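# Sort capped bottles into trays, move trays to stand

## Task

Put each bench bottle into the conveyor tray whose colour matches its cap, then get both trays onto the stand next to the conveyor so that each tray rests entirely on it and every bottle is upright inside its tray. The conveyor moves on its own toward scene +y. The first red stop, between arm2 and arm1, releases its tray only when that tray is as heavy as a full one and the second red stop is empty. The second red stop, between arm4 and arm3, holds its tray until an arm lifts it off. No tray departs from or arrives at a stop while any part of an arm is over the conveyor's near rail at that spot.

## Robot and tools

Robots: four identical Kinova Gen3 arms, named arm1, arm2, arm3 and arm4. Each has seven joints, a right hand (index, middle and ring fingers plus a thumb, each with four independently driven hinges, so 16 hand motors) and a wrist camera. Room cameras: cam_side1, cam_stand, cam_stand_across, cam_stand_end, cam_stand_low, cam_station1, cam_stock. Wrist cameras: arm1_cam_wrist to arm4_cam_wrist.

Frames: one shared scene frame, origin on the floor, +z up; the conveyor travels toward +y. Arm feet (m): arm1 at (0.037, 0.355, 0.999), arm2 at (-0.067, -0.297, 0.968), arm3 at (-0.064, 1.875, 0.941), arm4 at (0.013, 1.248, 1.019); each foot is turned only a few degrees about z and faces roughly along its own +x. Hand reach is about 1.05 m from the joint1 axis. The hand point frame: +z runs along straightened fingers toward the tips, +x crosses the palm away from the thumb, +y points out of the palm face. A mast carrying the wrist camera sticks out on the palm side and can collide with things.

move: every argument except cameras is a robot name. Each robot gets its own object, not a shared list: {"joints": {...}, "min_time_s": n}. joints maps joint names to absolute targets (never offsets). Arm joints, radians: joint1_rad, joint3_rad, joint5_rad, joint7_rad from -6.283 to 6.283; joint2_rad -2.249 to 2.249 (0 = upright, positive tips forward); joint4_rad -2.579 to 2.579 (elbow); joint6_rad -2.099 to 2.099 (wrist). Positive joint1 turns the arm clockwise seen from above; at 0 the arm points where its foot faces. Hand keys (hand_index_mcp ... hand_thumb_ipl) take a number from -1 to 1 scaled between each hinge's two mechanical stops; moving toward -1 curls fingers toward the palm and swings the thumb in front of it. Straight values: finger mcp +0.75, abd 0.00, pip +0.58, dip +0.70; thumb cmc +0.71, axl +0.68, mcp +0.23, ipl +0.17. hand_current_limit (-1 to 1) scales every motor's current cap linearly from 0 to 550 mA (start +0.4); hand_speed (-0.96 to 1) sets set-point speed as (n+1)/2 of 8.5 rad/s (start -0.6). min_time_s, 0.1 to 8 s, is the shortest duration for that robot's arm motions. An omitted robot or key keeps its previous target, and may still be pushing toward it. A single action never runs beyond 15 s. Joint speed is capped at 1.39 rad/s (joints 1-4) and 1.22 rad/s (5-7); joints of one arm start and finish together, and the hand can sweep a wide path between postures. Unknown keys make the call invalid; out-of-range numbers get it refused, and a refusal cancels the later moving calls in that reply. A move with no robot arguments just reports full state, the scene number and images.

cameras (move and wait): a list of names, ["all"], or [] for none. The pictures line gives image order; images may lag the state slightly.

wait: seconds, 0 to 10; the scene keeps running with existing commands.

zoom_image: camera plus region [x0, y0, x1, y1] in pixels from the top-left corner, at most 504 by 504, applied to that camera's newest image. All images are 672x504.

finished_scene: scene = number of the scene now running. It is final; call it only once the trays sit on the stand with bottles upright.

Reading results: the move line lists each moved robot as done or its worst status. joint_status words: done, off_target (stopped short, may still push), time_out (target dropped, holds in place), not_followed (a built-in separation check withheld the targets; the robot may retry them later), limit_stop_at_motor_heat (resend target). on_its_own reports uncommanded behaviour. Robots under "as last shown" were not commanded; their values repeat earlier output. joint_positions includes hand hinges on the -1..1 scale; Joint velocities in rad/s ("within noise" means still). hand_state gives one word per motor: moving, goal, blocked (resting short and still pressing, e.g. on an object), overload (shut down). Per-motor currents in mA are positive when pushing toward -1. hand_goal lines show current goals. Joint torques are in N m, positive toward larger joint values. Flange force is the external force at the end effector, noisy, sometimes "no reading". A MOTOR HOT line warns of heating.

Gripping: a motor presses only while its goal lies beyond the object surface, harder the further beyond, up to the current cap. Resending the currently read position of a hinge relaxes the grip. Keep currents below 495 mA: five seconds at or above it shuts that motor off for 10 s.

Avoid: arms pressing on one another, including one hand closing on another's fingers (the separation check does not stop fingers meeting). The arms do not halt on contact and can push hard. Torque limits are 104.5 N m for joints 1-4 and 51.3 N m for joints 5-7; exceeding one, or lagging the plan by over 5 degrees, freezes that arm for 10 s. Wrist motors deliver only about 26 N m, so heavy loads or contact can make them yield. Long stretched holds or pushing toward unreachable poses overheat motors and make the arm sag. Do not drop bottles or trays, release moving items, strike fixed or heavy things hard, or knock anything out of the work area. Keep arms clear of the conveyor's near rail at a stop whenever a tray should move there.

Each tool is called after "Request:" by a JSON object that holds its "fn" and its "kwargs".

## Session

Scene 1 solved. Look at scene 2.

Request:
{"fn": "move", "kwargs": {}}

Scene clock: 0.00 s.
Joint torques (N m): no reading
Motor temperatures (°C): arm1=[30 28 30 31 38 34 35] | arm2=[34 28 27 32 35 31 37] | arm3=[30 31 30 32 37 37 40] | arm4=[28 31 30 30 39 42 38]
Flange force (N): no reading
Joint velocities: within noise
arm1.joint_positions: joint1_rad=-0.002 joint2_rad=-0.445 joint3_rad=-0.081 joint4_rad=+1.443 joint5_rad=-0.019 joint6_rad=+1.985 joint7_rad=+1.603 hand_index_mcp=+0.753 hand_index_abd=+0.000 hand_index_pip=+0.577 hand_index_dip=+0.696 hand_middle_mcp=+0.753 hand_middle_abd=+0.000 hand_middle_pip=+0.577 hand_middle_dip=+0.696 hand_ring_mcp=+0.753 hand_ring_abd=+0.000 hand_ring_pip=+0.577 hand_ring_dip=+0.696 hand_thumb_cmc=+0.714 hand_thumb_axl=+0.677 hand_thumb_mcp=+0.226 hand_thumb_ipl=+0.168 hand_current_limit=+0.400 hand_speed=-0.600
arm1.joint_status: not commanded
arm1.hand_state: goal,goal,goal,goal,goal,goal,goal,goal,goal,goal,goal,goal,goal,goal,goal,goal
arm1.index_mcp_current_ma: 0
arm1.index_abd_current_ma: 0
arm1.index_pip_current_ma: 0
arm1.index_dip_current_ma: 0
arm1.middle_mcp_current_ma: 0
arm1.middle_abd_current_ma: 0
arm1.middle_pip_current_ma: 0
arm1.middle_dip_current_ma: 0
arm1.ring_mcp_current_ma: 0
arm1.ring_abd_current_ma: 0
arm1.ring_pip_current_ma: 0
arm1.ring_dip_current_ma: 0
arm1.thumb_cmc_current_ma: 0
arm1.thumb_axl_current_ma: 0
arm1.thumb_mcp_current_ma: 0
arm1.thumb_ipl_current_ma: 0
arm1.hand_goal_index_mcp: 0.754
arm1.hand_goal_index_abd: 0.000
arm1.hand_goal_index_pip: 0.576
arm1.hand_goal_index_dip: 0.696
arm1.hand_goal_middle_mcp: 0.754
arm1.hand_goal_middle_abd: 0.000
arm1.hand_goal_middle_pip: 0.576
arm1.hand_goal_middle_dip: 0.696
arm1.hand_goal_ring_mcp: 0.754
arm1.hand_goal_ring_abd: 0.000
arm1.hand_goal_ring_pip: 0.576
arm1.hand_goal_ring_dip: 0.696
arm1.hand_goal_thumb_cmc: 0.714
arm1.hand_goal_thumb_axl: 0.678
arm1.hand_goal_thumb_mcp: 0.226
arm1.hand_goal_thumb_ipl: 0.168
arm1.hand: x=+0.1680 y=+0.4489 z=+1.5393 quat_wxyz=(+0.080, -0.117, +0.990, +0.005) (m; scene frame)
arm2.joint_positions: joint1_rad=+0.390 joint2_rad=-0.464 joint3_rad=-0.097 joint4_rad=+1.457 joint5_rad=-0.035 joint6_rad=+1.992 joint7_rad=+1.632 hand_index_mcp=+0.753 hand_index_abd=+0.000 hand_index_pip=+0.577 hand_index_dip=+0.696 hand_middle_mcp=+0.753 hand_middle_abd=+0.000 hand_middle_pip=+0.577 hand_middle_dip=+0.696 hand_ring_mcp=+0.753 hand_ring_abd=+0.000 hand_ring_pip=+0.577 hand_ring_dip=+0.696 hand_thumb_cmc=+0.714 hand_thumb_axl=+0.677 hand_thumb_mcp=+0.226 hand_thumb_ipl=+0.168 hand_current_limit=+0.400 hand_speed=-0.600
arm2.joint_status: not commanded
arm2.hand_state: goal,goal,goal,goal,goal,goal,goal,goal,goal,goal,goal,goal,goal,goal,goal,goal
arm2.index_mcp_current_ma: 0
arm2.index_abd_current_ma: 0
arm2.index_pip_current_ma: 0
arm2.index_dip_current_ma: 0
arm2.middle_mcp_current_ma: 0
arm2.middle_abd_current_ma: 0
arm2.middle_pip_current_ma: 0
arm2.middle_dip_current_ma: 0
arm2.ring_mcp_current_ma: 0
arm2.ring_abd_current_ma: 0
arm2.ring_pip_current_ma: 0
arm2.ring_dip_current_ma: 0
arm2.thumb_cmc_current_ma: 0
arm2.thumb_axl_current_ma: 0
arm2.thumb_mcp_current_ma: 0
arm2.thumb_ipl_current_ma: 0
arm2.hand_goal_index_mcp: 0.754
arm2.hand_goal_index_abd: 0.000
arm2.hand_goal_index_pip: 0.576
arm2.hand_goal_index_dip: 0.696
arm2.hand_goal_middle_mcp: 0.754
arm2.hand_goal_middle_abd: 0.000
arm2.hand_goal_middle_pip: 0.576
arm2.hand_goal_middle_dip: 0.696
arm2.hand_goal_ring_mcp: 0.754
arm2.hand_goal_ring_abd: 0.000
arm2.hand_goal_ring_pip: 0.576
arm2.hand_goal_ring_dip: 0.696
arm2.hand_goal_thumb_cmc: 0.714
arm2.hand_goal_thumb_axl: 0.678
arm2.hand_goal_thumb_mcp: 0.226
arm2.hand_goal_thumb_ipl: 0.168
arm2.hand: x=+0.0945 y=-0.2727 z=+1.5026 quat_wxyz=(+0.072, +0.176, +0.981, -0.033) (m; scene frame)
arm3.joint_positions: joint1_rad=+0.009 joint2_rad=-0.358 joint3_rad=-0.088 joint4_rad=+1.431 joint5_rad=+0.017 joint6_rad=+1.989 joint7_rad=+1.730 hand_index_mcp=+0.753 hand_index_abd=+0.000 hand_index_pip=+0.577 hand_index_dip=+0.696 hand_middle_mcp=+0.753 hand_middle_abd=+0.000 hand_middle_pip=+0.577 hand_middle_dip=+0.696 hand_ring_mcp=+0.753 hand_ring_abd=+0.000 hand_ring_pip=+0.577 hand_ring_dip=+0.696 hand_thumb_cmc=+0.714 hand_thumb_axl=+0.677 hand_thumb_mcp=+0.226 hand_thumb_ipl=+0.168 hand_current_limit=+0.400 hand_speed=-0.600
arm3.joint_status: not commanded
arm3.hand_state: goal,goal,goal,goal,goal,goal,goal,goal,goal,goal,goal,goal,goal,goal,goal,goal
arm3.index_mcp_current_ma: 0
arm3.index_abd_current_ma: 0
arm3.index_pip_current_ma: 0
arm3.index_dip_current_ma: 0
arm3.middle_mcp_current_ma: 0
arm3.middle_abd_current_ma: 0
arm3.middle_pip_current_ma: 0
arm3.middle_dip_current_ma: 0
arm3.ring_mcp_current_ma: 0
arm3.ring_abd_current_ma: 0
arm3.ring_pip_current_ma: 0
arm3.ring_dip_current_ma: 0
arm3.thumb_cmc_current_ma: 0
arm3.thumb_axl_current_ma: 0
arm3.thumb_mcp_current_ma: 0
arm3.thumb_ipl_current_ma: 0
arm3.hand_goal_index_mcp: 0.754
arm3.hand_goal_index_abd: 0.000
arm3.hand_goal_index_pip: 0.576
arm3.hand_goal_index_dip: 0.696
arm3.hand_goal_middle_mcp: 0.754
arm3.hand_goal_middle_abd: 0.000
arm3.hand_goal_middle_pip: 0.576
arm3.hand_goal_middle_dip: 0.696
arm3.hand_goal_ring_mcp: 0.754
arm3.hand_goal_ring_abd: 0.000
arm3.hand_goal_ring_pip: 0.576
arm3.hand_goal_ring_dip: 0.696
arm3.hand_goal_thumb_cmc: 0.714
arm3.hand_goal_thumb_axl: 0.678
arm3.hand_goal_thumb_mcp: 0.226
arm3.hand_goal_thumb_ipl: 0.168
arm3.hand: x=+0.0943 y=+1.9447 z=+1.4669 quat_wxyz=(+0.040, -0.086, +0.995, -0.027) (m; scene frame)
arm4.joint_positions: joint1_rad=+0.092 joint2_rad=-0.496 joint3_rad=-0.054 joint4_rad=+1.509 joint5_rad=-0.046 joint6_rad=+1.935 joint7_rad=+1.794 hand_index_mcp=+0.753 hand_index_abd=+0.000 hand_index_pip=+0.577 hand_index_dip=+0.696 hand_middle_mcp=+0.753 hand_middle_abd=+0.000 hand_middle_pip=+0.577 hand_middle_dip=+0.696 hand_ring_mcp=+0.753 hand_ring_abd=+0.000 hand_ring_pip=+0.577 hand_ring_dip=+0.696 hand_thumb_cmc=+0.714 hand_thumb_axl=+0.677 hand_thumb_mcp=+0.226 hand_thumb_ipl=+0.168 hand_current_limit=+0.400 hand_speed=-0.600
arm4.joint_status: not commanded
arm4.hand_state: goal,goal,goal,goal,goal,goal,goal,goal,goal,goal,goal,goal,goal,goal,goal,goal
arm4.index_mcp_current_ma: 0
arm4.index_abd_current_ma: 0
arm4.index_pip_current_ma: 0
arm4.index_dip_current_ma: 0
arm4.middle_mcp_current_ma: 0
arm4.middle_abd_current_ma: 0
arm4.middle_pip_current_ma: 0
arm4.middle_dip_current_ma: 0
arm4.ring_mcp_current_ma: 0
arm4.ring_abd_current_ma: 0
arm4.ring_pip_current_ma: 0
arm4.ring_dip_current_ma: 0
arm4.thumb_cmc_current_ma: 0
arm4.thumb_axl_current_ma: 0
arm4.thumb_mcp_current_ma: 0
arm4.thumb_ipl_current_ma: 0
arm4.hand_goal_index_mcp: 0.754
arm4.hand_goal_index_abd: 0.000
arm4.hand_goal_index_pip: 0.576
arm4.hand_goal_index_dip: 0.696
arm4.hand_goal_middle_mcp: 0.754
arm4.hand_goal_middle_abd: 0.000
arm4.hand_goal_middle_pip: 0.576
arm4.hand_goal_middle_dip: 0.696
arm4.hand_goal_ring_mcp: 0.754
arm4.hand_goal_ring_abd: 0.000
arm4.hand_goal_ring_pip: 0.576
arm4.hand_goal_ring_dip: 0.696
arm4.hand_goal_thumb_cmc: 0.714
arm4.hand_goal_thumb_axl: 0.678
arm4.hand_goal_thumb_mcp: 0.226
arm4.hand_goal_thumb_ipl: 0.168
arm4.hand: x=+0.1298 y=+1.3419 z=+1.5461 quat_wxyz=(+0.095, -0.178, +0.979, +0.004) (m; scene frame)
pictures: arm1_cam_wrist, arm2_cam_wrist, arm3_cam_wrist, arm4_cam_wrist, cam_side1, cam_stand, cam_stand_across, cam_stand_end, cam_stand_low, cam_station1, cam_stock

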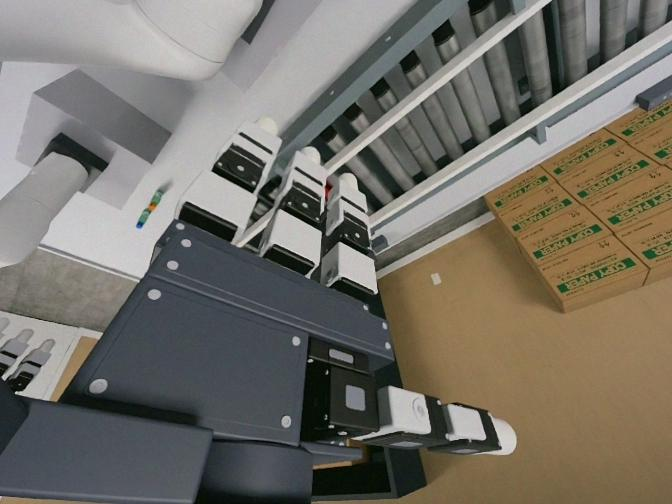

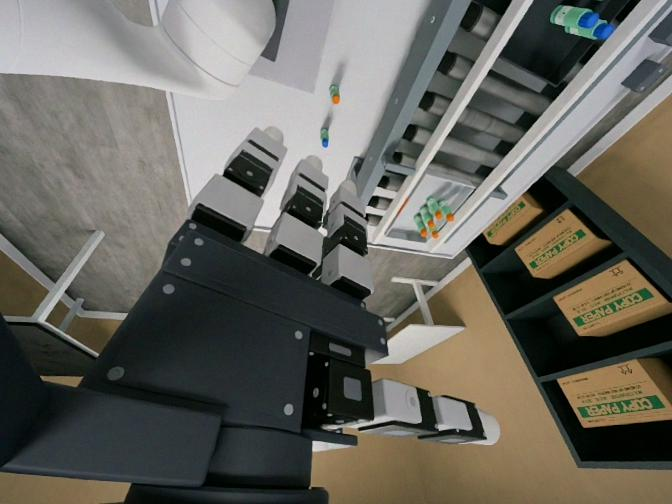

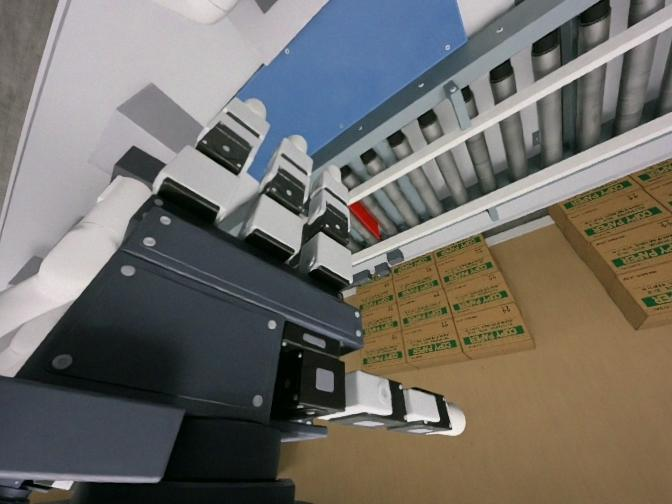

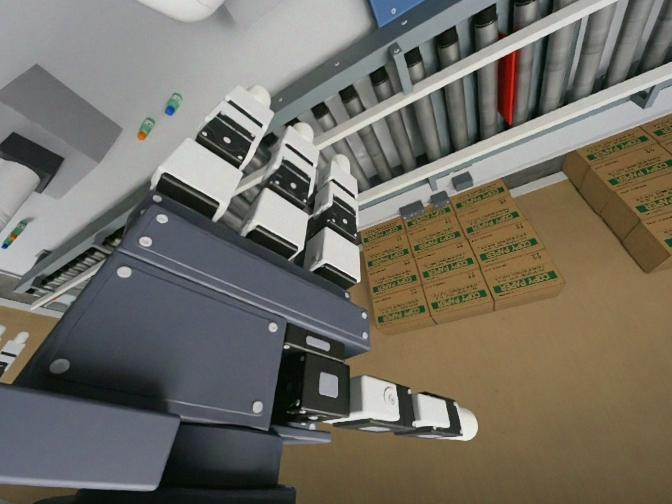

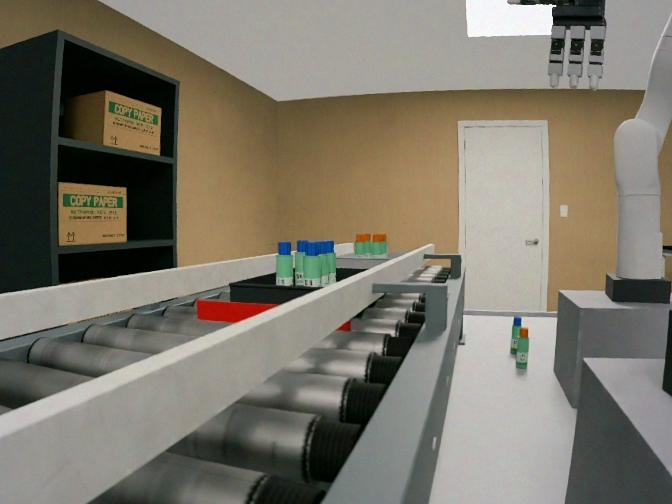

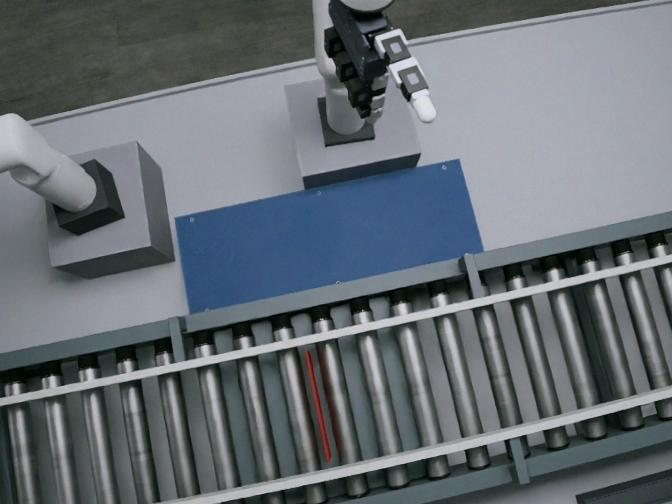

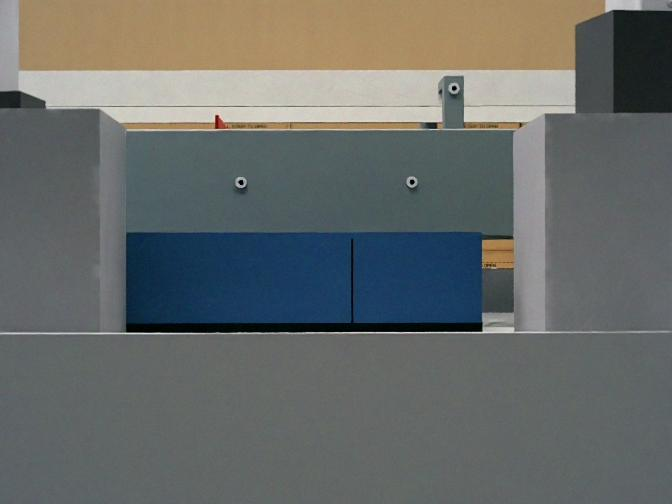

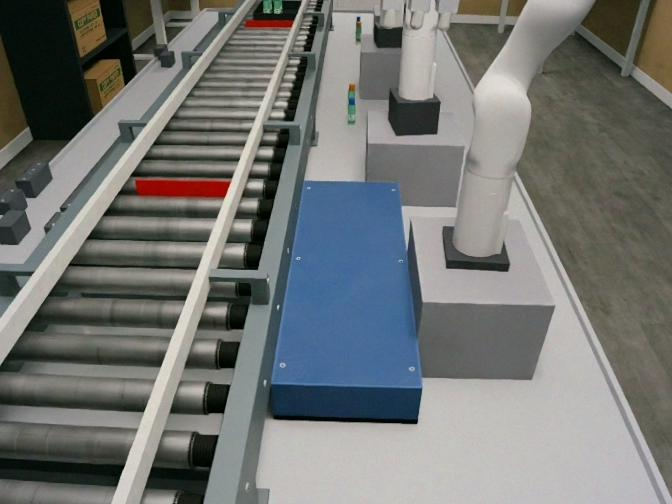

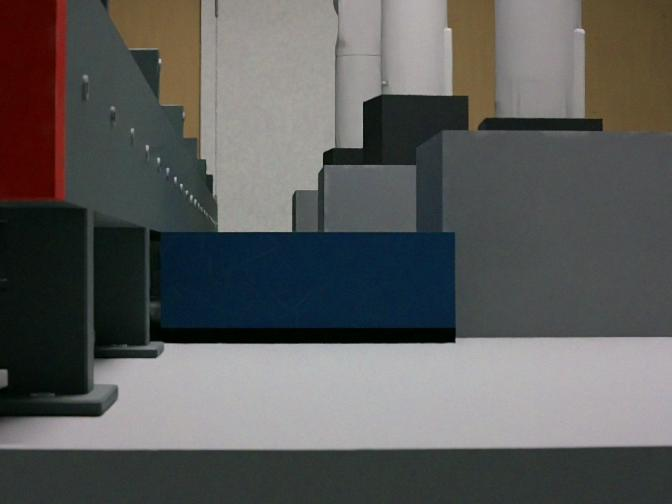

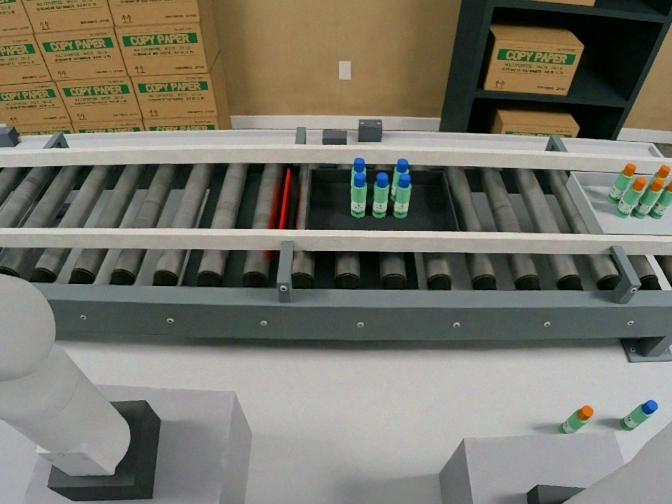

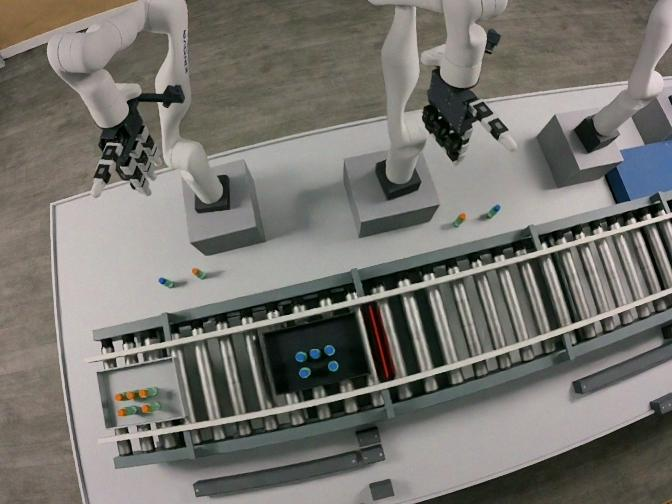

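Request:
{"fn": "zoom_image", "kwargs": {"camera": "arm2_cam_wrist", "region": [285, 60, 385, 160]}}

Request:
{"fn": "zoom_image", "kwargs": {"camera": "arm4_cam_wrist", "region": [100, 60, 220, 160]}}

Request:
{"fn": "zoom_image", "kwargs": {"camera": "arm1_cam_wrist", "region": [100, 170, 200, 250]}}

Request:
{"fn": "zoom_image", "kwargs": {"camera": "cam_station1", "region": [270, 120, 672, 300]}}

Request:
{"fn": "zoom_image", "kwargs": {"camera": "cam_stock", "region": [60, 180, 560, 500]}}

Scaled by 5.040 from the camera's 672x504 image, which has a finer 960x720 frame.

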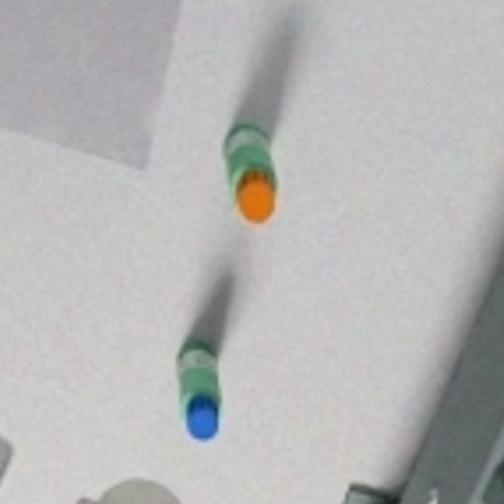

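Scaled by 4.200 from the camera's 672x504 image, which has a finer 960x720 frame.

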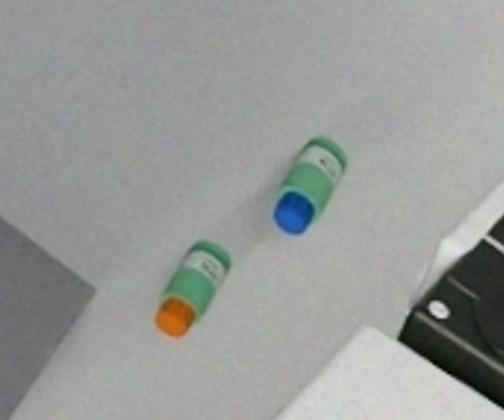

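Scaled by 5.040 from the camera's 672x504 image, which has a finer 960x720 frame.

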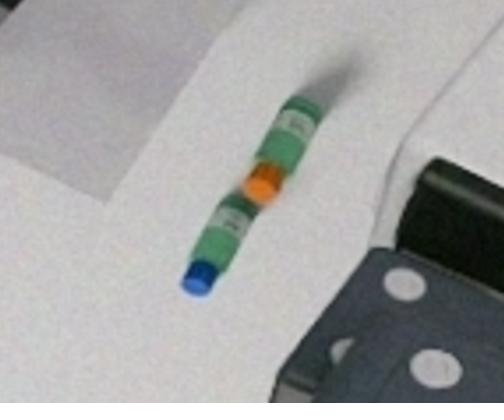

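Scaled by 1.254 from the camera's 672x504 image, which has a finer 960x720 frame.

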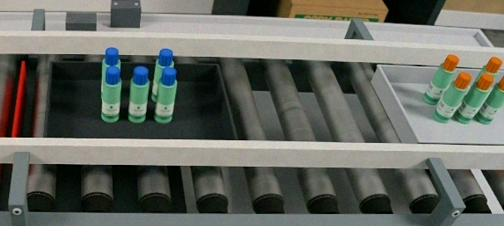

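Scaled by 1.008 from the camera's 672x504 image, which has a finer 960x720 frame.

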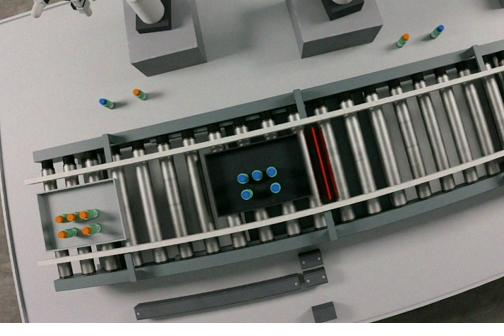

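Request:
{"fn": "move", "kwargs": {"arm1": {"joints":{"joint1_rad":-1.371,"joint2_rad":0.7419,"joint3_rad":0,"joint4_rad":1.8288,"joint5_rad":0,"joint6_rad":0.5709,"joint7_rad":0,"hand_middle_mcp":-0.48,"hand_middle_pip":-0.3,"hand_middle_dip":0.69,"hand_thumb_cmc":-0.62,"hand_thumb_mcp":0,"hand_thumb_ipl":-0.066},"min_time_s":4}, "arm2": {"joints":{"joint1_rad":0.7067,"joint2_rad":0.5662,"joint3_rad":0,"joint4_rad":2.0687,"joint5_rad":0,"joint6_rad":0.5067,"joint7_rad":0,"hand_middle_mcp":-0.48,"hand_middle_pip":-0.3,"hand_middle_dip":0.69,"hand_thumb_cmc":-0.62,"hand_thumb_mcp":0,"hand_thumb_ipl":-0.066},"min_time_s":4}, "cameras": ["arm1_cam_wrist","arm2_cam_wrist","cam_station1","cam_stock"]}}

Scene clock: 288.03 s.
Joint torques (N m): arm1=[0.33 -17.33 -1.15 -4.28 -0.16 -0.21 -0.11] | arm2=[0.33 -15.58 0 -5.68 -0.18 -0.1 -0.03] | arm3=[-0.31 -0.03 -0.05 -8.22 0.21 -0.46 0.43] | arm4=[-0.11 1.07 -1.34 -8.45 -0.32 -0.55 -0.53]
Motor temperatures (°C): arm1=[30 28 30 31 38 34 35] | arm2=[34 28 27 32 35 31 37] | arm3=[30 31 30 33 37 37 40] | arm4=[28 31 30 30 38 42 38]
Flange force (N): arm1=[0.8 1.6 -0.4] | arm2=[0.6 -3.2 4.0] | arm3=[2.3 1.7 2.8] | arm4=[1.8 -6.1 2.5]
move: arm1 off_target; arm2 done
Joint velocities: within noise
arm1.joint_positions: joint1_rad=-1.371 joint2_rad=+0.742 joint3_rad=+0.000 joint4_rad=+1.829 joint5_rad=+0.000 joint6_rad=+0.571 joint7_rad=+0.000 hand_index_mcp=+0.753 hand_index_abd=+0.000 hand_index_pip=+0.577 hand_index_dip=+0.696 hand_middle_mcp=-0.457 hand_middle_abd=+0.000 hand_middle_pip=-0.294 hand_middle_dip=+0.693 hand_ring_mcp=+0.753 hand_ring_abd=+0.000 hand_ring_pip=+0.577 hand_ring_dip=+0.696 hand_thumb_cmc=-0.618 hand_thumb_axl=+0.677 hand_thumb_mcp=-0.002 hand_thumb_ipl=-0.065 hand_current_limit=+0.400 hand_speed=-0.600
arm1.joint_status: hand_middle_mcp off_target (ended at -0.457, target -0.480); the others done
arm1.hand_state: goal,goal,goal,goal,blocked,goal,goal,goal,goal,goal,goal,goal,goal,goal,goal,goal
arm1.index_mcp_current_ma: 0
arm1.index_abd_current_ma: 0
arm1.index_pip_current_ma: 0
arm1.index_dip_current_ma: 0
arm1.middle_mcp_current_ma: 34
arm1.middle_abd_current_ma: 0
arm1.middle_pip_current_ma: 4
arm1.middle_dip_current_ma: 1
arm1.ring_mcp_current_ma: 0
arm1.ring_abd_current_ma: 0
arm1.ring_pip_current_ma: 0
arm1.ring_dip_current_ma: 0
arm1.thumb_cmc_current_ma: 1
arm1.thumb_axl_current_ma: 0
arm1.thumb_mcp_current_ma: -1
arm1.thumb_ipl_current_ma: 1
arm1.hand_goal_index_mcp: 0.754
arm1.hand_goal_index_abd: 0.000
arm1.hand_goal_index_pip: 0.576
arm1.hand_goal_index_dip: 0.696
arm1.hand_goal_middle_mcp: -0.480
arm1.hand_goal_middle_abd: 0.000
arm1.hand_goal_middle_pip: -0.300
arm1.hand_goal_middle_dip: 0.690
arm1.hand_goal_ring_mcp: 0.754
arm1.hand_goal_ring_abd: 0.000
arm1.hand_goal_ring_pip: 0.576
arm1.hand_goal_ring_dip: 0.696
arm1.hand_goal_thumb_cmc: -0.620
arm1.hand_goal_thumb_axl: 0.678
arm1.hand_goal_thumb_mcp: 0.000
arm1.hand_goal_thumb_ipl: -0.066
arm1.hand: x=+0.1286 y=+0.8881 z=+1.0365 quat_wxyz=(+0.000, +0.041, +0.999, +0.008) (m; scene frame)
arm2.joint_positions: joint1_rad=+0.707 joint2_rad=+0.566 joint3_rad=+0.000 joint4_rad=+2.069 joint5_rad=+0.000 joint6_rad=+0.507 joint7_rad=+0.000 hand_index_mcp=+0.753 hand_index_abd=+0.000 hand_index_pip=+0.577 hand_index_dip=+0.696 hand_middle_mcp=-0.462 hand_middle_abd=+0.000 hand_middle_pip=-0.295 hand_middle_dip=+0.693 hand_ring_mcp=+0.753 hand_ring_abd=+0.000 hand_ring_pip=+0.577 hand_ring_dip=+0.696 hand_thumb_cmc=-0.619 hand_thumb_axl=+0.677 hand_thumb_mcp=-0.002 hand_thumb_ipl=-0.065 hand_current_limit=+0.400 hand_speed=-0.600
arm2.joint_status: all done
arm2.hand_state: goal,goal,goal,goal,goal,goal,goal,goal,goal,goal,goal,goal,goal,goal,goal,goal
arm2.index_mcp_current_ma: 0
arm2.index_abd_current_ma: 0
arm2.index_pip_current_ma: 0
arm2.index_dip_current_ma: 0
arm2.middle_mcp_current_ma: 8
arm2.middle_abd_current_ma: 0
arm2.middle_pip_current_ma: 1
arm2.middle_dip_current_ma: 0
arm2.ring_mcp_current_ma: 0
arm2.ring_abd_current_ma: 0
arm2.ring_pip_current_ma: 0
arm2.ring_dip_current_ma: 0
arm2.thumb_cmc_current_ma: 0
arm2.thumb_axl_current_ma: 0
arm2.thumb_mcp_current_ma: 0
arm2.thumb_ipl_current_ma: 0
arm2.hand_goal_index_mcp: 0.754
arm2.hand_goal_index_abd: 0.000
arm2.hand_goal_index_pip: 0.576
arm2.hand_goal_index_dip: 0.696
arm2.hand_goal_middle_mcp: -0.480
arm2.hand_goal_middle_abd: 0.000
arm2.hand_goal_middle_pip: -0.300
arm2.hand_goal_middle_dip: 0.690
arm2.hand_goal_ring_mcp: 0.754
arm2.hand_goal_ring_abd: 0.000
arm2.hand_goal_ring_pip: 0.576
arm2.hand_goal_ring_dip: 0.696
arm2.hand_goal_thumb_cmc: -0.620
arm2.hand_goal_thumb_axl: 0.678
arm2.hand_goal_thumb_mcp: 0.000
arm2.hand_goal_thumb_ipl: -0.066
arm2.hand: x=+0.2067 y=-0.6731 z=+1.0354 quat_wxyz=(+0.006, +0.934, +0.357, -0.005) (m; scene frame)
arm3, arm4: as last shown
arm3.joint_positions: joint1_rad=+0.009 joint2_rad=-0.358 joint3_rad=-0.088 joint4_rad=+1.431 joint5_rad=+0.017 joint6_rad=+1.989 joint7_rad=+1.730 hand_index_mcp=+0.753 hand_index_abd=+0.000 hand_index_pip=+0.577 hand_index_dip=+0.696 hand_middle_mcp=+0.753 hand_middle_abd=+0.000 hand_middle_pip=+0.577 hand_middle_dip=+0.696 hand_ring_mcp=+0.753 hand_ring_abd=+0.000 hand_ring_pip=+0.577 hand_ring_dip=+0.696 hand_thumb_cmc=+0.714 hand_thumb_axl=+0.677 hand_thumb_mcp=+0.224 hand_thumb_ipl=+0.168 hand_current_limit=+0.400 hand_speed=-0.600
arm3.thumb_mcp_current_ma: -2
arm4.joint_positions: joint1_rad=+0.092 joint2_rad=-0.496 joint3_rad=-0.054 joint4_rad=+1.509 joint5_rad=-0.046 joint6_rad=+1.935 joint7_rad=+1.794 hand_index_mcp=+0.753 hand_index_abd=+0.000 hand_index_pip=+0.577 hand_index_dip=+0.696 hand_middle_mcp=+0.753 hand_middle_abd=+0.000 hand_middle_pip=+0.577 hand_middle_dip=+0.696 hand_ring_mcp=+0.753 hand_ring_abd=+0.000 hand_ring_pip=+0.577 hand_ring_dip=+0.696 hand_thumb_cmc=+0.714 hand_thumb_axl=+0.677 hand_thumb_mcp=+0.224 hand_thumb_ipl=+0.168 hand_current_limit=+0.400 hand_speed=-0.600
pictures: arm1_cam_wrist, arm2_cam_wrist, cam_station1, cam_stock

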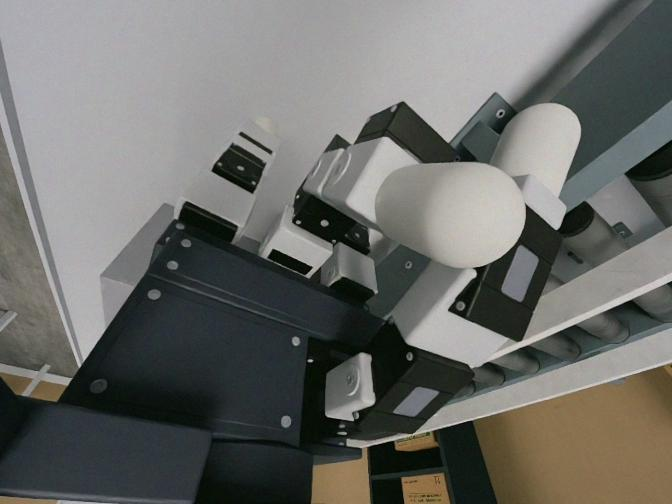

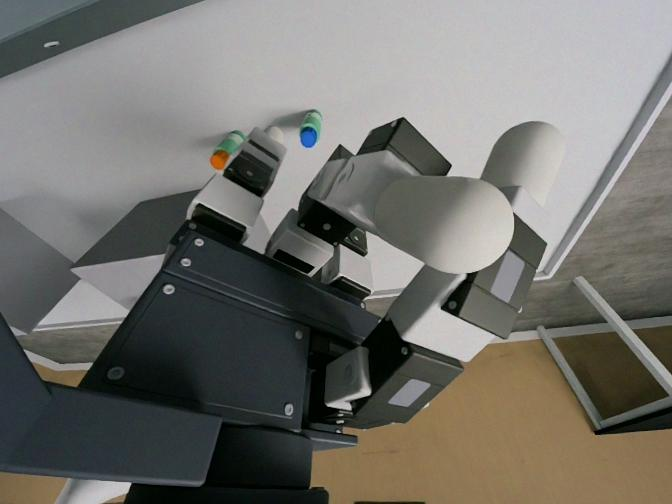

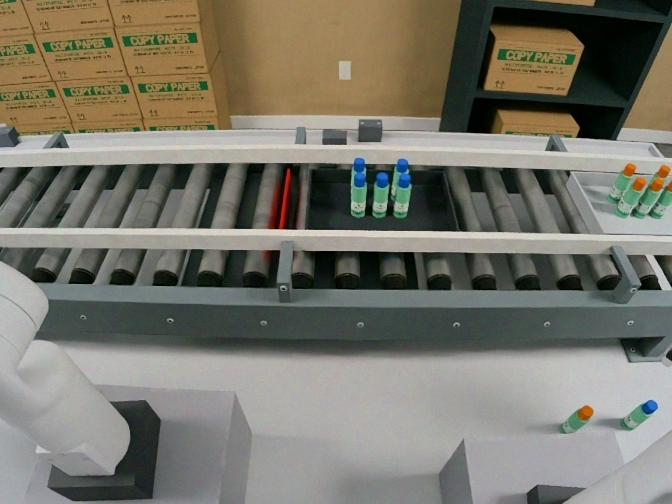

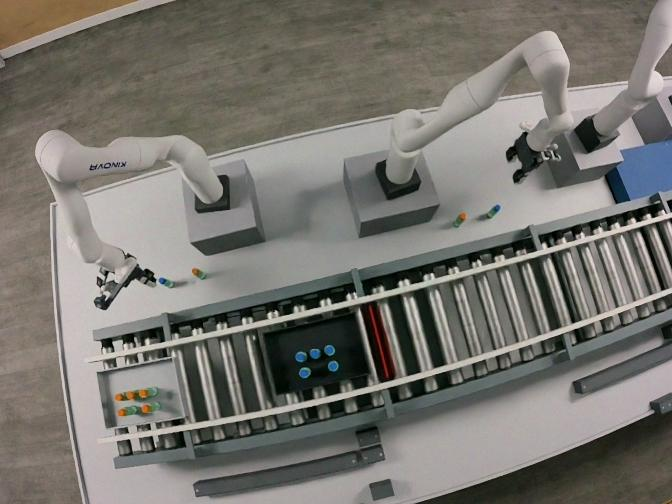

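Request:
{"fn": "move", "kwargs": {"arm1": {"joints":{"joint1_rad":-1.1054,"joint2_rad":0.5210,"joint4_rad":2.2825,"joint6_rad":0.3381},"min_time_s":2.5}, "arm2": {"joints":{"joint1_rad":0.6946,"joint2_rad":0.6236,"joint4_rad":2.1391,"joint6_rad":0.3789},"min_time_s":2}, "cameras": ["arm1_cam_wrist","arm2_cam_wrist","cam_stock"]}}

Request:
{"fn": "zoom_image", "kwargs": {"camera": "arm2_cam_wrist", "region": [180, 60, 380, 210]}}

Request:
{"fn": "zoom_image", "kwargs": {"camera": "arm1_cam_wrist", "region": [180, 60, 380, 210]}}

Scene clock: 351.43 s.
Joint torques (N m): arm1=[0.28 -12.26 -1.23 -2.51 -0.14 -0.23 -0.12] | arm2=[0.34 -15.62 0.02 -4.69 -0.21 -0.08 -0.04] | arm3=[-0.31 -0.08 -0.02 -8.24 0.21 -0.45 0.44] | arm4=[-0.19 1.12 -1.36 -8.5 -0.29 -0.51 -0.57]
Motor temperatures (°C): arm1=[30 29 30 31 38 34 35] | arm2=[34 29 27 32 35 31 37] | arm3=[30 31 30 33 37 37 40] | arm4=[28 31 30 30 38 42 38]
Flange force (N): arm1=[1.2 1.7 -0.6] | arm2=[0.6 -3.4 4.2] | arm3=[2.2 1.9 2.9] | arm4=[1.9 -6.2 2.9]
move: arm1 done; arm2 done
Joint velocities: within noise
arm1.joint_positions: joint1_rad=-1.105 joint2_rad=+0.521 joint3_rad=+0.000 joint4_rad=+2.282 joint5_rad=+0.000 joint6_rad=+0.338 joint7_rad=+0.000 hand_index_mcp=+0.753 hand_index_abd=+0.000 hand_index_pip=+0.577 hand_index_dip=+0.696 hand_middle_mcp=-0.457 hand_middle_abd=+0.000 hand_middle_pip=-0.294 hand_middle_dip=+0.693 hand_ring_mcp=+0.753 hand_ring_abd=+0.000 hand_ring_pip=+0.577 hand_ring_dip=+0.696 hand_thumb_cmc=-0.618 hand_thumb_axl=+0.677 hand_thumb_mcp=-0.002 hand_thumb_ipl=-0.065 hand_current_limit=+0.400 hand_speed=-0.600
arm1.joint_status: all done
arm1.hand_state: goal,goal,goal,goal,blocked,goal,goal,goal,goal,goal,goal,goal,goal,goal,goal,goal
arm1.index_mcp_current_ma: 0
arm1.index_abd_current_ma: 0
arm1.index_pip_current_ma: 0
arm1.index_dip_current_ma: 0
arm1.middle_mcp_current_ma: 34
arm1.middle_abd_current_ma: 0
arm1.middle_pip_current_ma: 4
arm1.middle_dip_current_ma: 1
arm1.ring_mcp_current_ma: 0
arm1.ring_abd_current_ma: 0
arm1.ring_pip_current_ma: 0
arm1.ring_dip_current_ma: 0
arm1.thumb_cmc_current_ma: 1
arm1.thumb_axl_current_ma: 0
arm1.thumb_mcp_current_ma: -1
arm1.thumb_ipl_current_ma: 1
arm1.hand_goal_index_mcp: 0.754
arm1.hand_goal_index_abd: 0.000
arm1.hand_goal_index_pip: 0.576
arm1.hand_goal_index_dip: 0.696
arm1.hand_goal_middle_mcp: -0.480
arm1.hand_goal_middle_abd: 0.000
arm1.hand_goal_middle_pip: -0.300
arm1.hand_goal_middle_dip: 0.690
arm1.hand_goal_ring_mcp: 0.754
arm1.hand_goal_ring_abd: 0.000
arm1.hand_goal_ring_pip: 0.576
arm1.hand_goal_ring_dip: 0.696
arm1.hand_goal_thumb_cmc: -0.620
arm1.hand_goal_thumb_axl: 0.678
arm1.hand_goal_thumb_mcp: 0.000
arm1.hand_goal_thumb_ipl: -0.066
arm1.hand: x=+0.2175 y=+0.7130 z=+1.0565 quat_wxyz=(-0.001, +0.173, +0.985, +0.008) (m; scene frame)
arm2.joint_positions: joint1_rad=+0.695 joint2_rad=+0.624 joint3_rad=+0.000 joint4_rad=+2.139 joint5_rad=+0.000 joint6_rad=+0.379 joint7_rad=+0.000 hand_index_mcp=+0.753 hand_index_abd=+0.000 hand_index_pip=+0.577 hand_index_dip=+0.696 hand_middle_mcp=-0.462 hand_middle_abd=+0.000 hand_middle_pip=-0.295 hand_middle_dip=+0.693 hand_ring_mcp=+0.753 hand_ring_abd=+0.000 hand_ring_pip=+0.577 hand_ring_dip=+0.696 hand_thumb_cmc=-0.619 hand_thumb_axl=+0.677 hand_thumb_mcp=-0.002 hand_thumb_ipl=-0.065 hand_current_limit=+0.400 hand_speed=-0.600
arm2.joint_status: all done
arm2.hand_state: goal,goal,goal,goal,goal,goal,goal,goal,goal,goal,goal,goal,goal,goal,goal,goal
arm2.index_mcp_current_ma: 0
arm2.index_abd_current_ma: 0
arm2.index_pip_current_ma: 0
arm2.index_dip_current_ma: 0
arm2.middle_mcp_current_ma: 8
arm2.middle_abd_current_ma: 0
arm2.middle_pip_current_ma: 1
arm2.middle_dip_current_ma: 0
arm2.ring_mcp_current_ma: 0
arm2.ring_abd_current_ma: 0
arm2.ring_pip_current_ma: 0
arm2.ring_dip_current_ma: 0
arm2.thumb_cmc_current_ma: 0
arm2.thumb_axl_current_ma: 0
arm2.thumb_mcp_current_ma: 0
arm2.thumb_ipl_current_ma: 0
arm2.hand_goal_index_mcp: 0.754
arm2.hand_goal_index_abd: 0.000
arm2.hand_goal_index_pip: 0.576
arm2.hand_goal_index_dip: 0.696
arm2.hand_goal_middle_mcp: -0.480
arm2.hand_goal_middle_abd: 0.000
arm2.hand_goal_middle_pip: -0.300
arm2.hand_goal_middle_dip: 0.690
arm2.hand_goal_ring_mcp: 0.754
arm2.hand_goal_ring_abd: 0.000
arm2.hand_goal_ring_pip: 0.576
arm2.hand_goal_ring_dip: 0.696
arm2.hand_goal_thumb_cmc: -0.620
arm2.hand_goal_thumb_axl: 0.678
arm2.hand_goal_thumb_mcp: 0.000
arm2.hand_goal_thumb_ipl: -0.066
arm2.hand: x=+0.2001 y=-0.6582 z=+1.0045 quat_wxyz=(+0.006, +0.932, +0.363, -0.005) (m; scene frame)
arm3, arm4: as last shown
pictures: arm1_cam_wrist, arm2_cam_wrist, cam_stock

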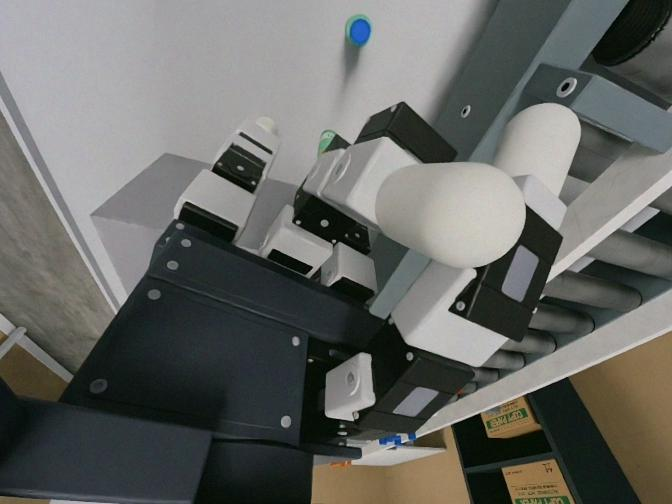

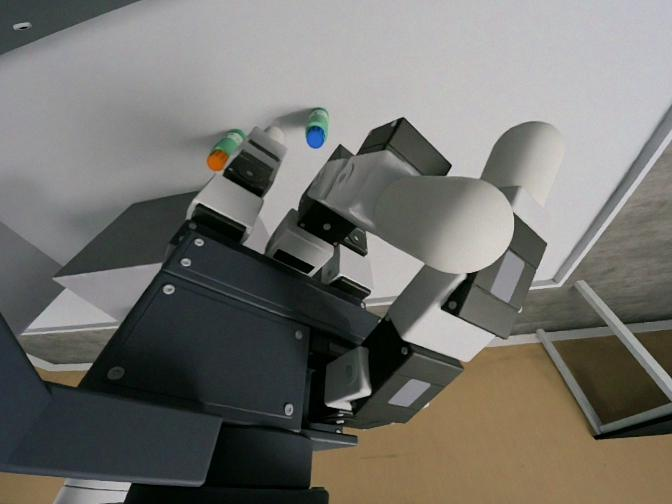

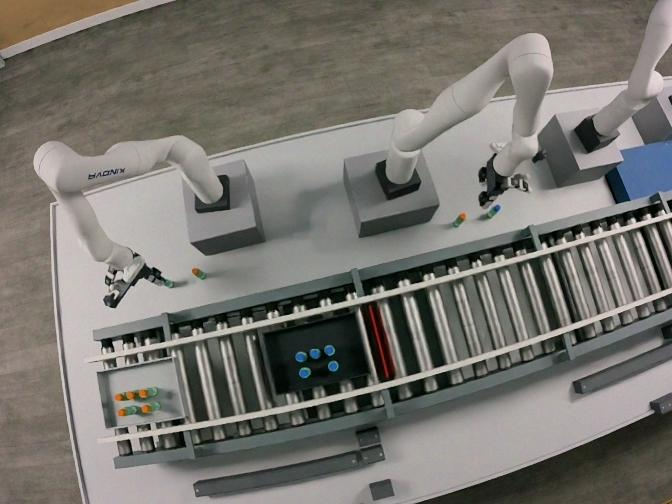

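Scaled by 2.520 from the camera's 672x504 image, which has a finer 960x720 frame.

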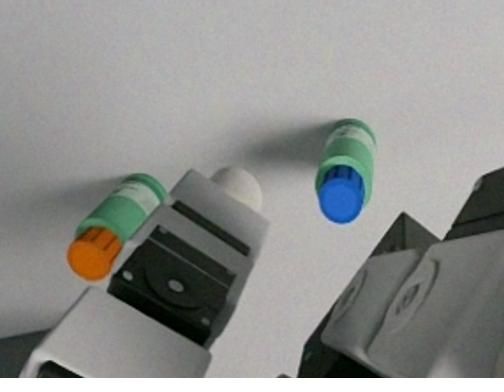

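Scaled by 2.520 from the camera's 672x504 image, which has a finer 960x720 frame.

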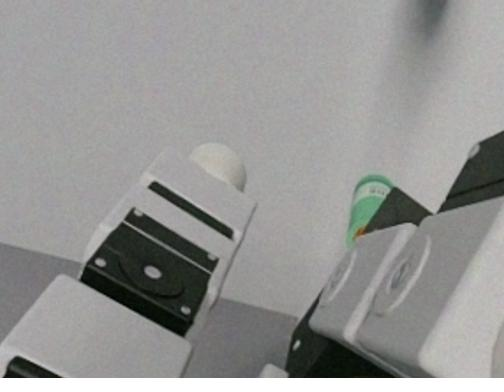

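Request:
{"fn": "move", "kwargs": {"arm1": {"joints":{"joint1_rad":-1.1391,"joint2_rad":0.7556,"joint4_rad":1.9855,"joint6_rad":0.4005},"min_time_s":2}, "arm2": {"joints":{"joint1_rad":0.6868,"joint2_rad":0.9630,"joint4_rad":2.1226,"joint6_rad":0.0560},"min_time_s":4}, "cameras": ["arm1_cam_wrist","arm2_cam_wrist"]}}

Request:
{"fn": "zoom_image", "kwargs": {"camera": "arm2_cam_wrist", "region": [180, 60, 380, 210]}}

Request:
{"fn": "zoom_image", "kwargs": {"camera": "arm1_cam_wrist", "region": [180, 60, 380, 210]}}

Scene clock: 404.03 s.
Joint torques (N m): arm1=[0.21 -16.34 -1.18 -3.02 -0.17 -0.26 -0.13] | arm2=[0.38 -17.69 0.14 -2.02 -0.2 -0.1 -0.03] | arm3=[-0.29 -0.02 -0.04 -8.21 0.23 -0.46 0.47] | arm4=[-0.17 1.08 -1.4 -8.36 -0.35 -0.54 -0.53]
Motor temperatures (°C): arm1=[30 29 30 31 38 34 35] | arm2=[34 29 27 32 35 31 38] | arm3=[30 31 30 33 37 37 40] | arm4=[28 31 30 30 38 42 38]
Flange force (N): arm1=[0.7 1.8 -0.3] | arm2=[0.5 -4.2 3.0] | arm3=[2.3 1.9 2.8] | arm4=[1.7 -6.3 2.2]
move: arm1 done; arm2 done
Joint velocities: within noise
arm1.joint_positions: joint1_rad=-1.139 joint2_rad=+0.756 joint3_rad=+0.000 joint4_rad=+1.986 joint5_rad=+0.000 joint6_rad=+0.400 joint7_rad=+0.000 hand_index_mcp=+0.753 hand_index_abd=+0.000 hand_index_pip=+0.577 hand_index_dip=+0.696 hand_middle_mcp=-0.457 hand_middle_abd=+0.000 hand_middle_pip=-0.294 hand_middle_dip=+0.693 hand_ring_mcp=+0.753 hand_ring_abd=+0.000 hand_ring_pip=+0.577 hand_ring_dip=+0.696 hand_thumb_cmc=-0.618 hand_thumb_axl=+0.677 hand_thumb_mcp=-0.002 hand_thumb_ipl=-0.065 hand_current_limit=+0.400 hand_speed=-0.600
arm1.joint_status: all done
arm1.hand_state: goal,goal,goal,goal,blocked,goal,goal,goal,goal,goal,goal,goal,goal,goal,goal,goal
arm1.index_mcp_current_ma: 0
arm1.index_abd_current_ma: 0
arm1.index_pip_current_ma: 0
arm1.index_dip_current_ma: 0
arm1.middle_mcp_current_ma: 34
arm1.middle_abd_current_ma: 0
arm1.middle_pip_current_ma: 4
arm1.middle_dip_current_ma: 1
arm1.ring_mcp_current_ma: 0
arm1.ring_abd_current_ma: 0
arm1.ring_pip_current_ma: 0
arm1.ring_dip_current_ma: 0
arm1.thumb_cmc_current_ma: 1
arm1.thumb_axl_current_ma: 0
arm1.thumb_mcp_current_ma: -1
arm1.thumb_ipl_current_ma: 1
arm1.hand_goal_index_mcp: 0.754
arm1.hand_goal_index_abd: 0.000
arm1.hand_goal_index_pip: 0.576
arm1.hand_goal_index_dip: 0.696
arm1.hand_goal_middle_mcp: -0.480
arm1.hand_goal_middle_abd: 0.000
arm1.hand_goal_middle_pip: -0.300
arm1.hand_goal_middle_dip: 0.690
arm1.hand_goal_ring_mcp: 0.754
arm1.hand_goal_ring_abd: 0.000
arm1.hand_goal_ring_pip: 0.576
arm1.hand_goal_ring_dip: 0.696
arm1.hand_goal_thumb_cmc: -0.620
arm1.hand_goal_thumb_axl: 0.678
arm1.hand_goal_thumb_mcp: 0.000
arm1.hand_goal_thumb_ipl: -0.066
arm1.hand: x=+0.2355 y=+0.8123 z=+1.0065 quat_wxyz=(-0.001, +0.156, +0.988, +0.008) (m; scene frame)
arm2.joint_positions: joint1_rad=+0.687 joint2_rad=+0.963 joint3_rad=+0.000 joint4_rad=+2.123 joint5_rad=+0.000 joint6_rad=+0.056 joint7_rad=+0.000 hand_index_mcp=+0.753 hand_index_abd=+0.000 hand_index_pip=+0.577 hand_index_dip=+0.696 hand_middle_mcp=-0.462 hand_middle_abd=+0.000 hand_middle_pip=-0.295 hand_middle_dip=+0.693 hand_ring_mcp=+0.753 hand_ring_abd=+0.000 hand_ring_pip=+0.577 hand_ring_dip=+0.696 hand_thumb_cmc=-0.619 hand_thumb_axl=+0.677 hand_thumb_mcp=-0.002 hand_thumb_ipl=-0.065 hand_current_limit=+0.400 hand_speed=-0.600
arm2.joint_status: all done
arm2.hand_state: goal,goal,goal,goal,goal,goal,goal,goal,goal,goal,goal,goal,goal,goal,goal,goal
arm2.index_mcp_current_ma: 0
arm2.index_abd_current_ma: 0
arm2.index_pip_current_ma: 0
arm2.index_dip_current_ma: 0
arm2.middle_mcp_current_ma: 8
arm2.middle_abd_current_ma: 0
arm2.middle_pip_current_ma: 1
arm2.middle_dip_current_ma: 0
arm2.ring_mcp_current_ma: 0
arm2.ring_abd_current_ma: 0
arm2.ring_pip_current_ma: 0
arm2.ring_dip_current_ma: 0
arm2.thumb_cmc_current_ma: 0
arm2.thumb_axl_current_ma: 0
arm2.thumb_mcp_current_ma: 0
arm2.thumb_ipl_current_ma: 0
arm2.hand_goal_index_mcp: 0.754
arm2.hand_goal_index_abd: 0.000
arm2.hand_goal_index_pip: 0.576
arm2.hand_goal_index_dip: 0.696
arm2.hand_goal_middle_mcp: -0.480
arm2.hand_goal_middle_abd: 0.000
arm2.hand_goal_middle_pip: -0.300
arm2.hand_goal_middle_dip: 0.690
arm2.hand_goal_ring_mcp: 0.754
arm2.hand_goal_ring_abd: 0.000
arm2.hand_goal_ring_pip: 0.576
arm2.hand_goal_ring_dip: 0.696
arm2.hand_goal_thumb_cmc: -0.620
arm2.hand_goal_thumb_axl: 0.678
arm2.hand_goal_thumb_mcp: 0.000
arm2.hand_goal_thumb_ipl: -0.066
arm2.hand: x=+0.2030 y=-0.6587 z=+0.8814 quat_wxyz=(+0.006, +0.930, +0.366, -0.005) (m; scene frame)
arm3, arm4: as last shown
pictures: arm1_cam_wrist, arm2_cam_wrist

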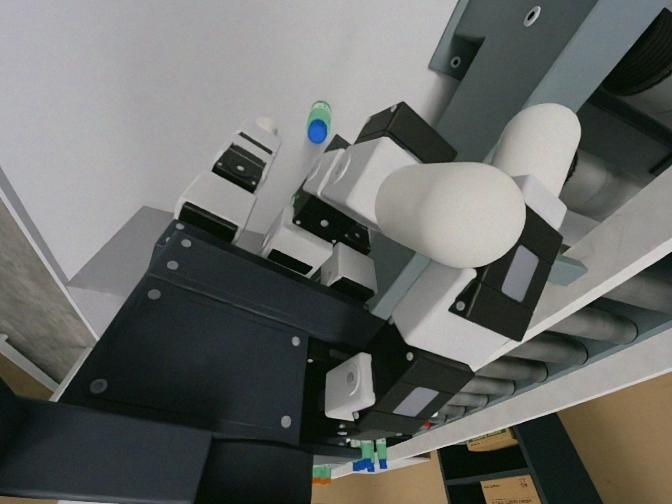

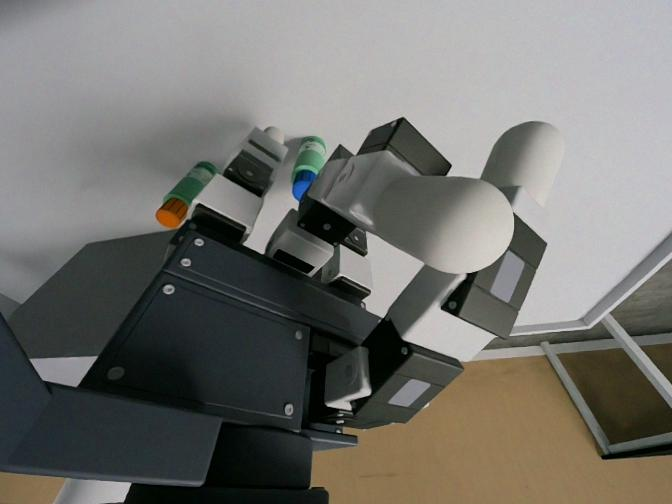

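Scaled by 2.520 from the camera's 672x504 image, which has a finer 960x720 frame.

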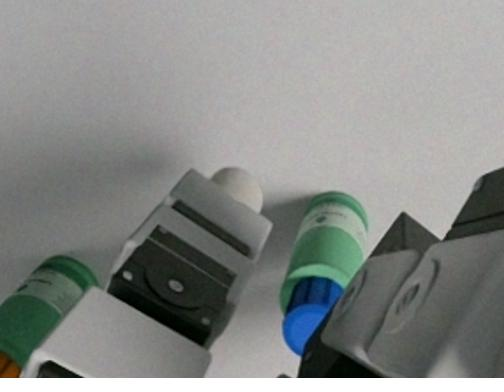

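Scaled by 2.520 from the camera's 672x504 image, which has a finer 960x720 frame.

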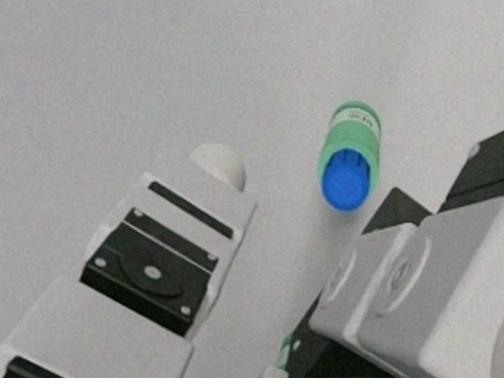

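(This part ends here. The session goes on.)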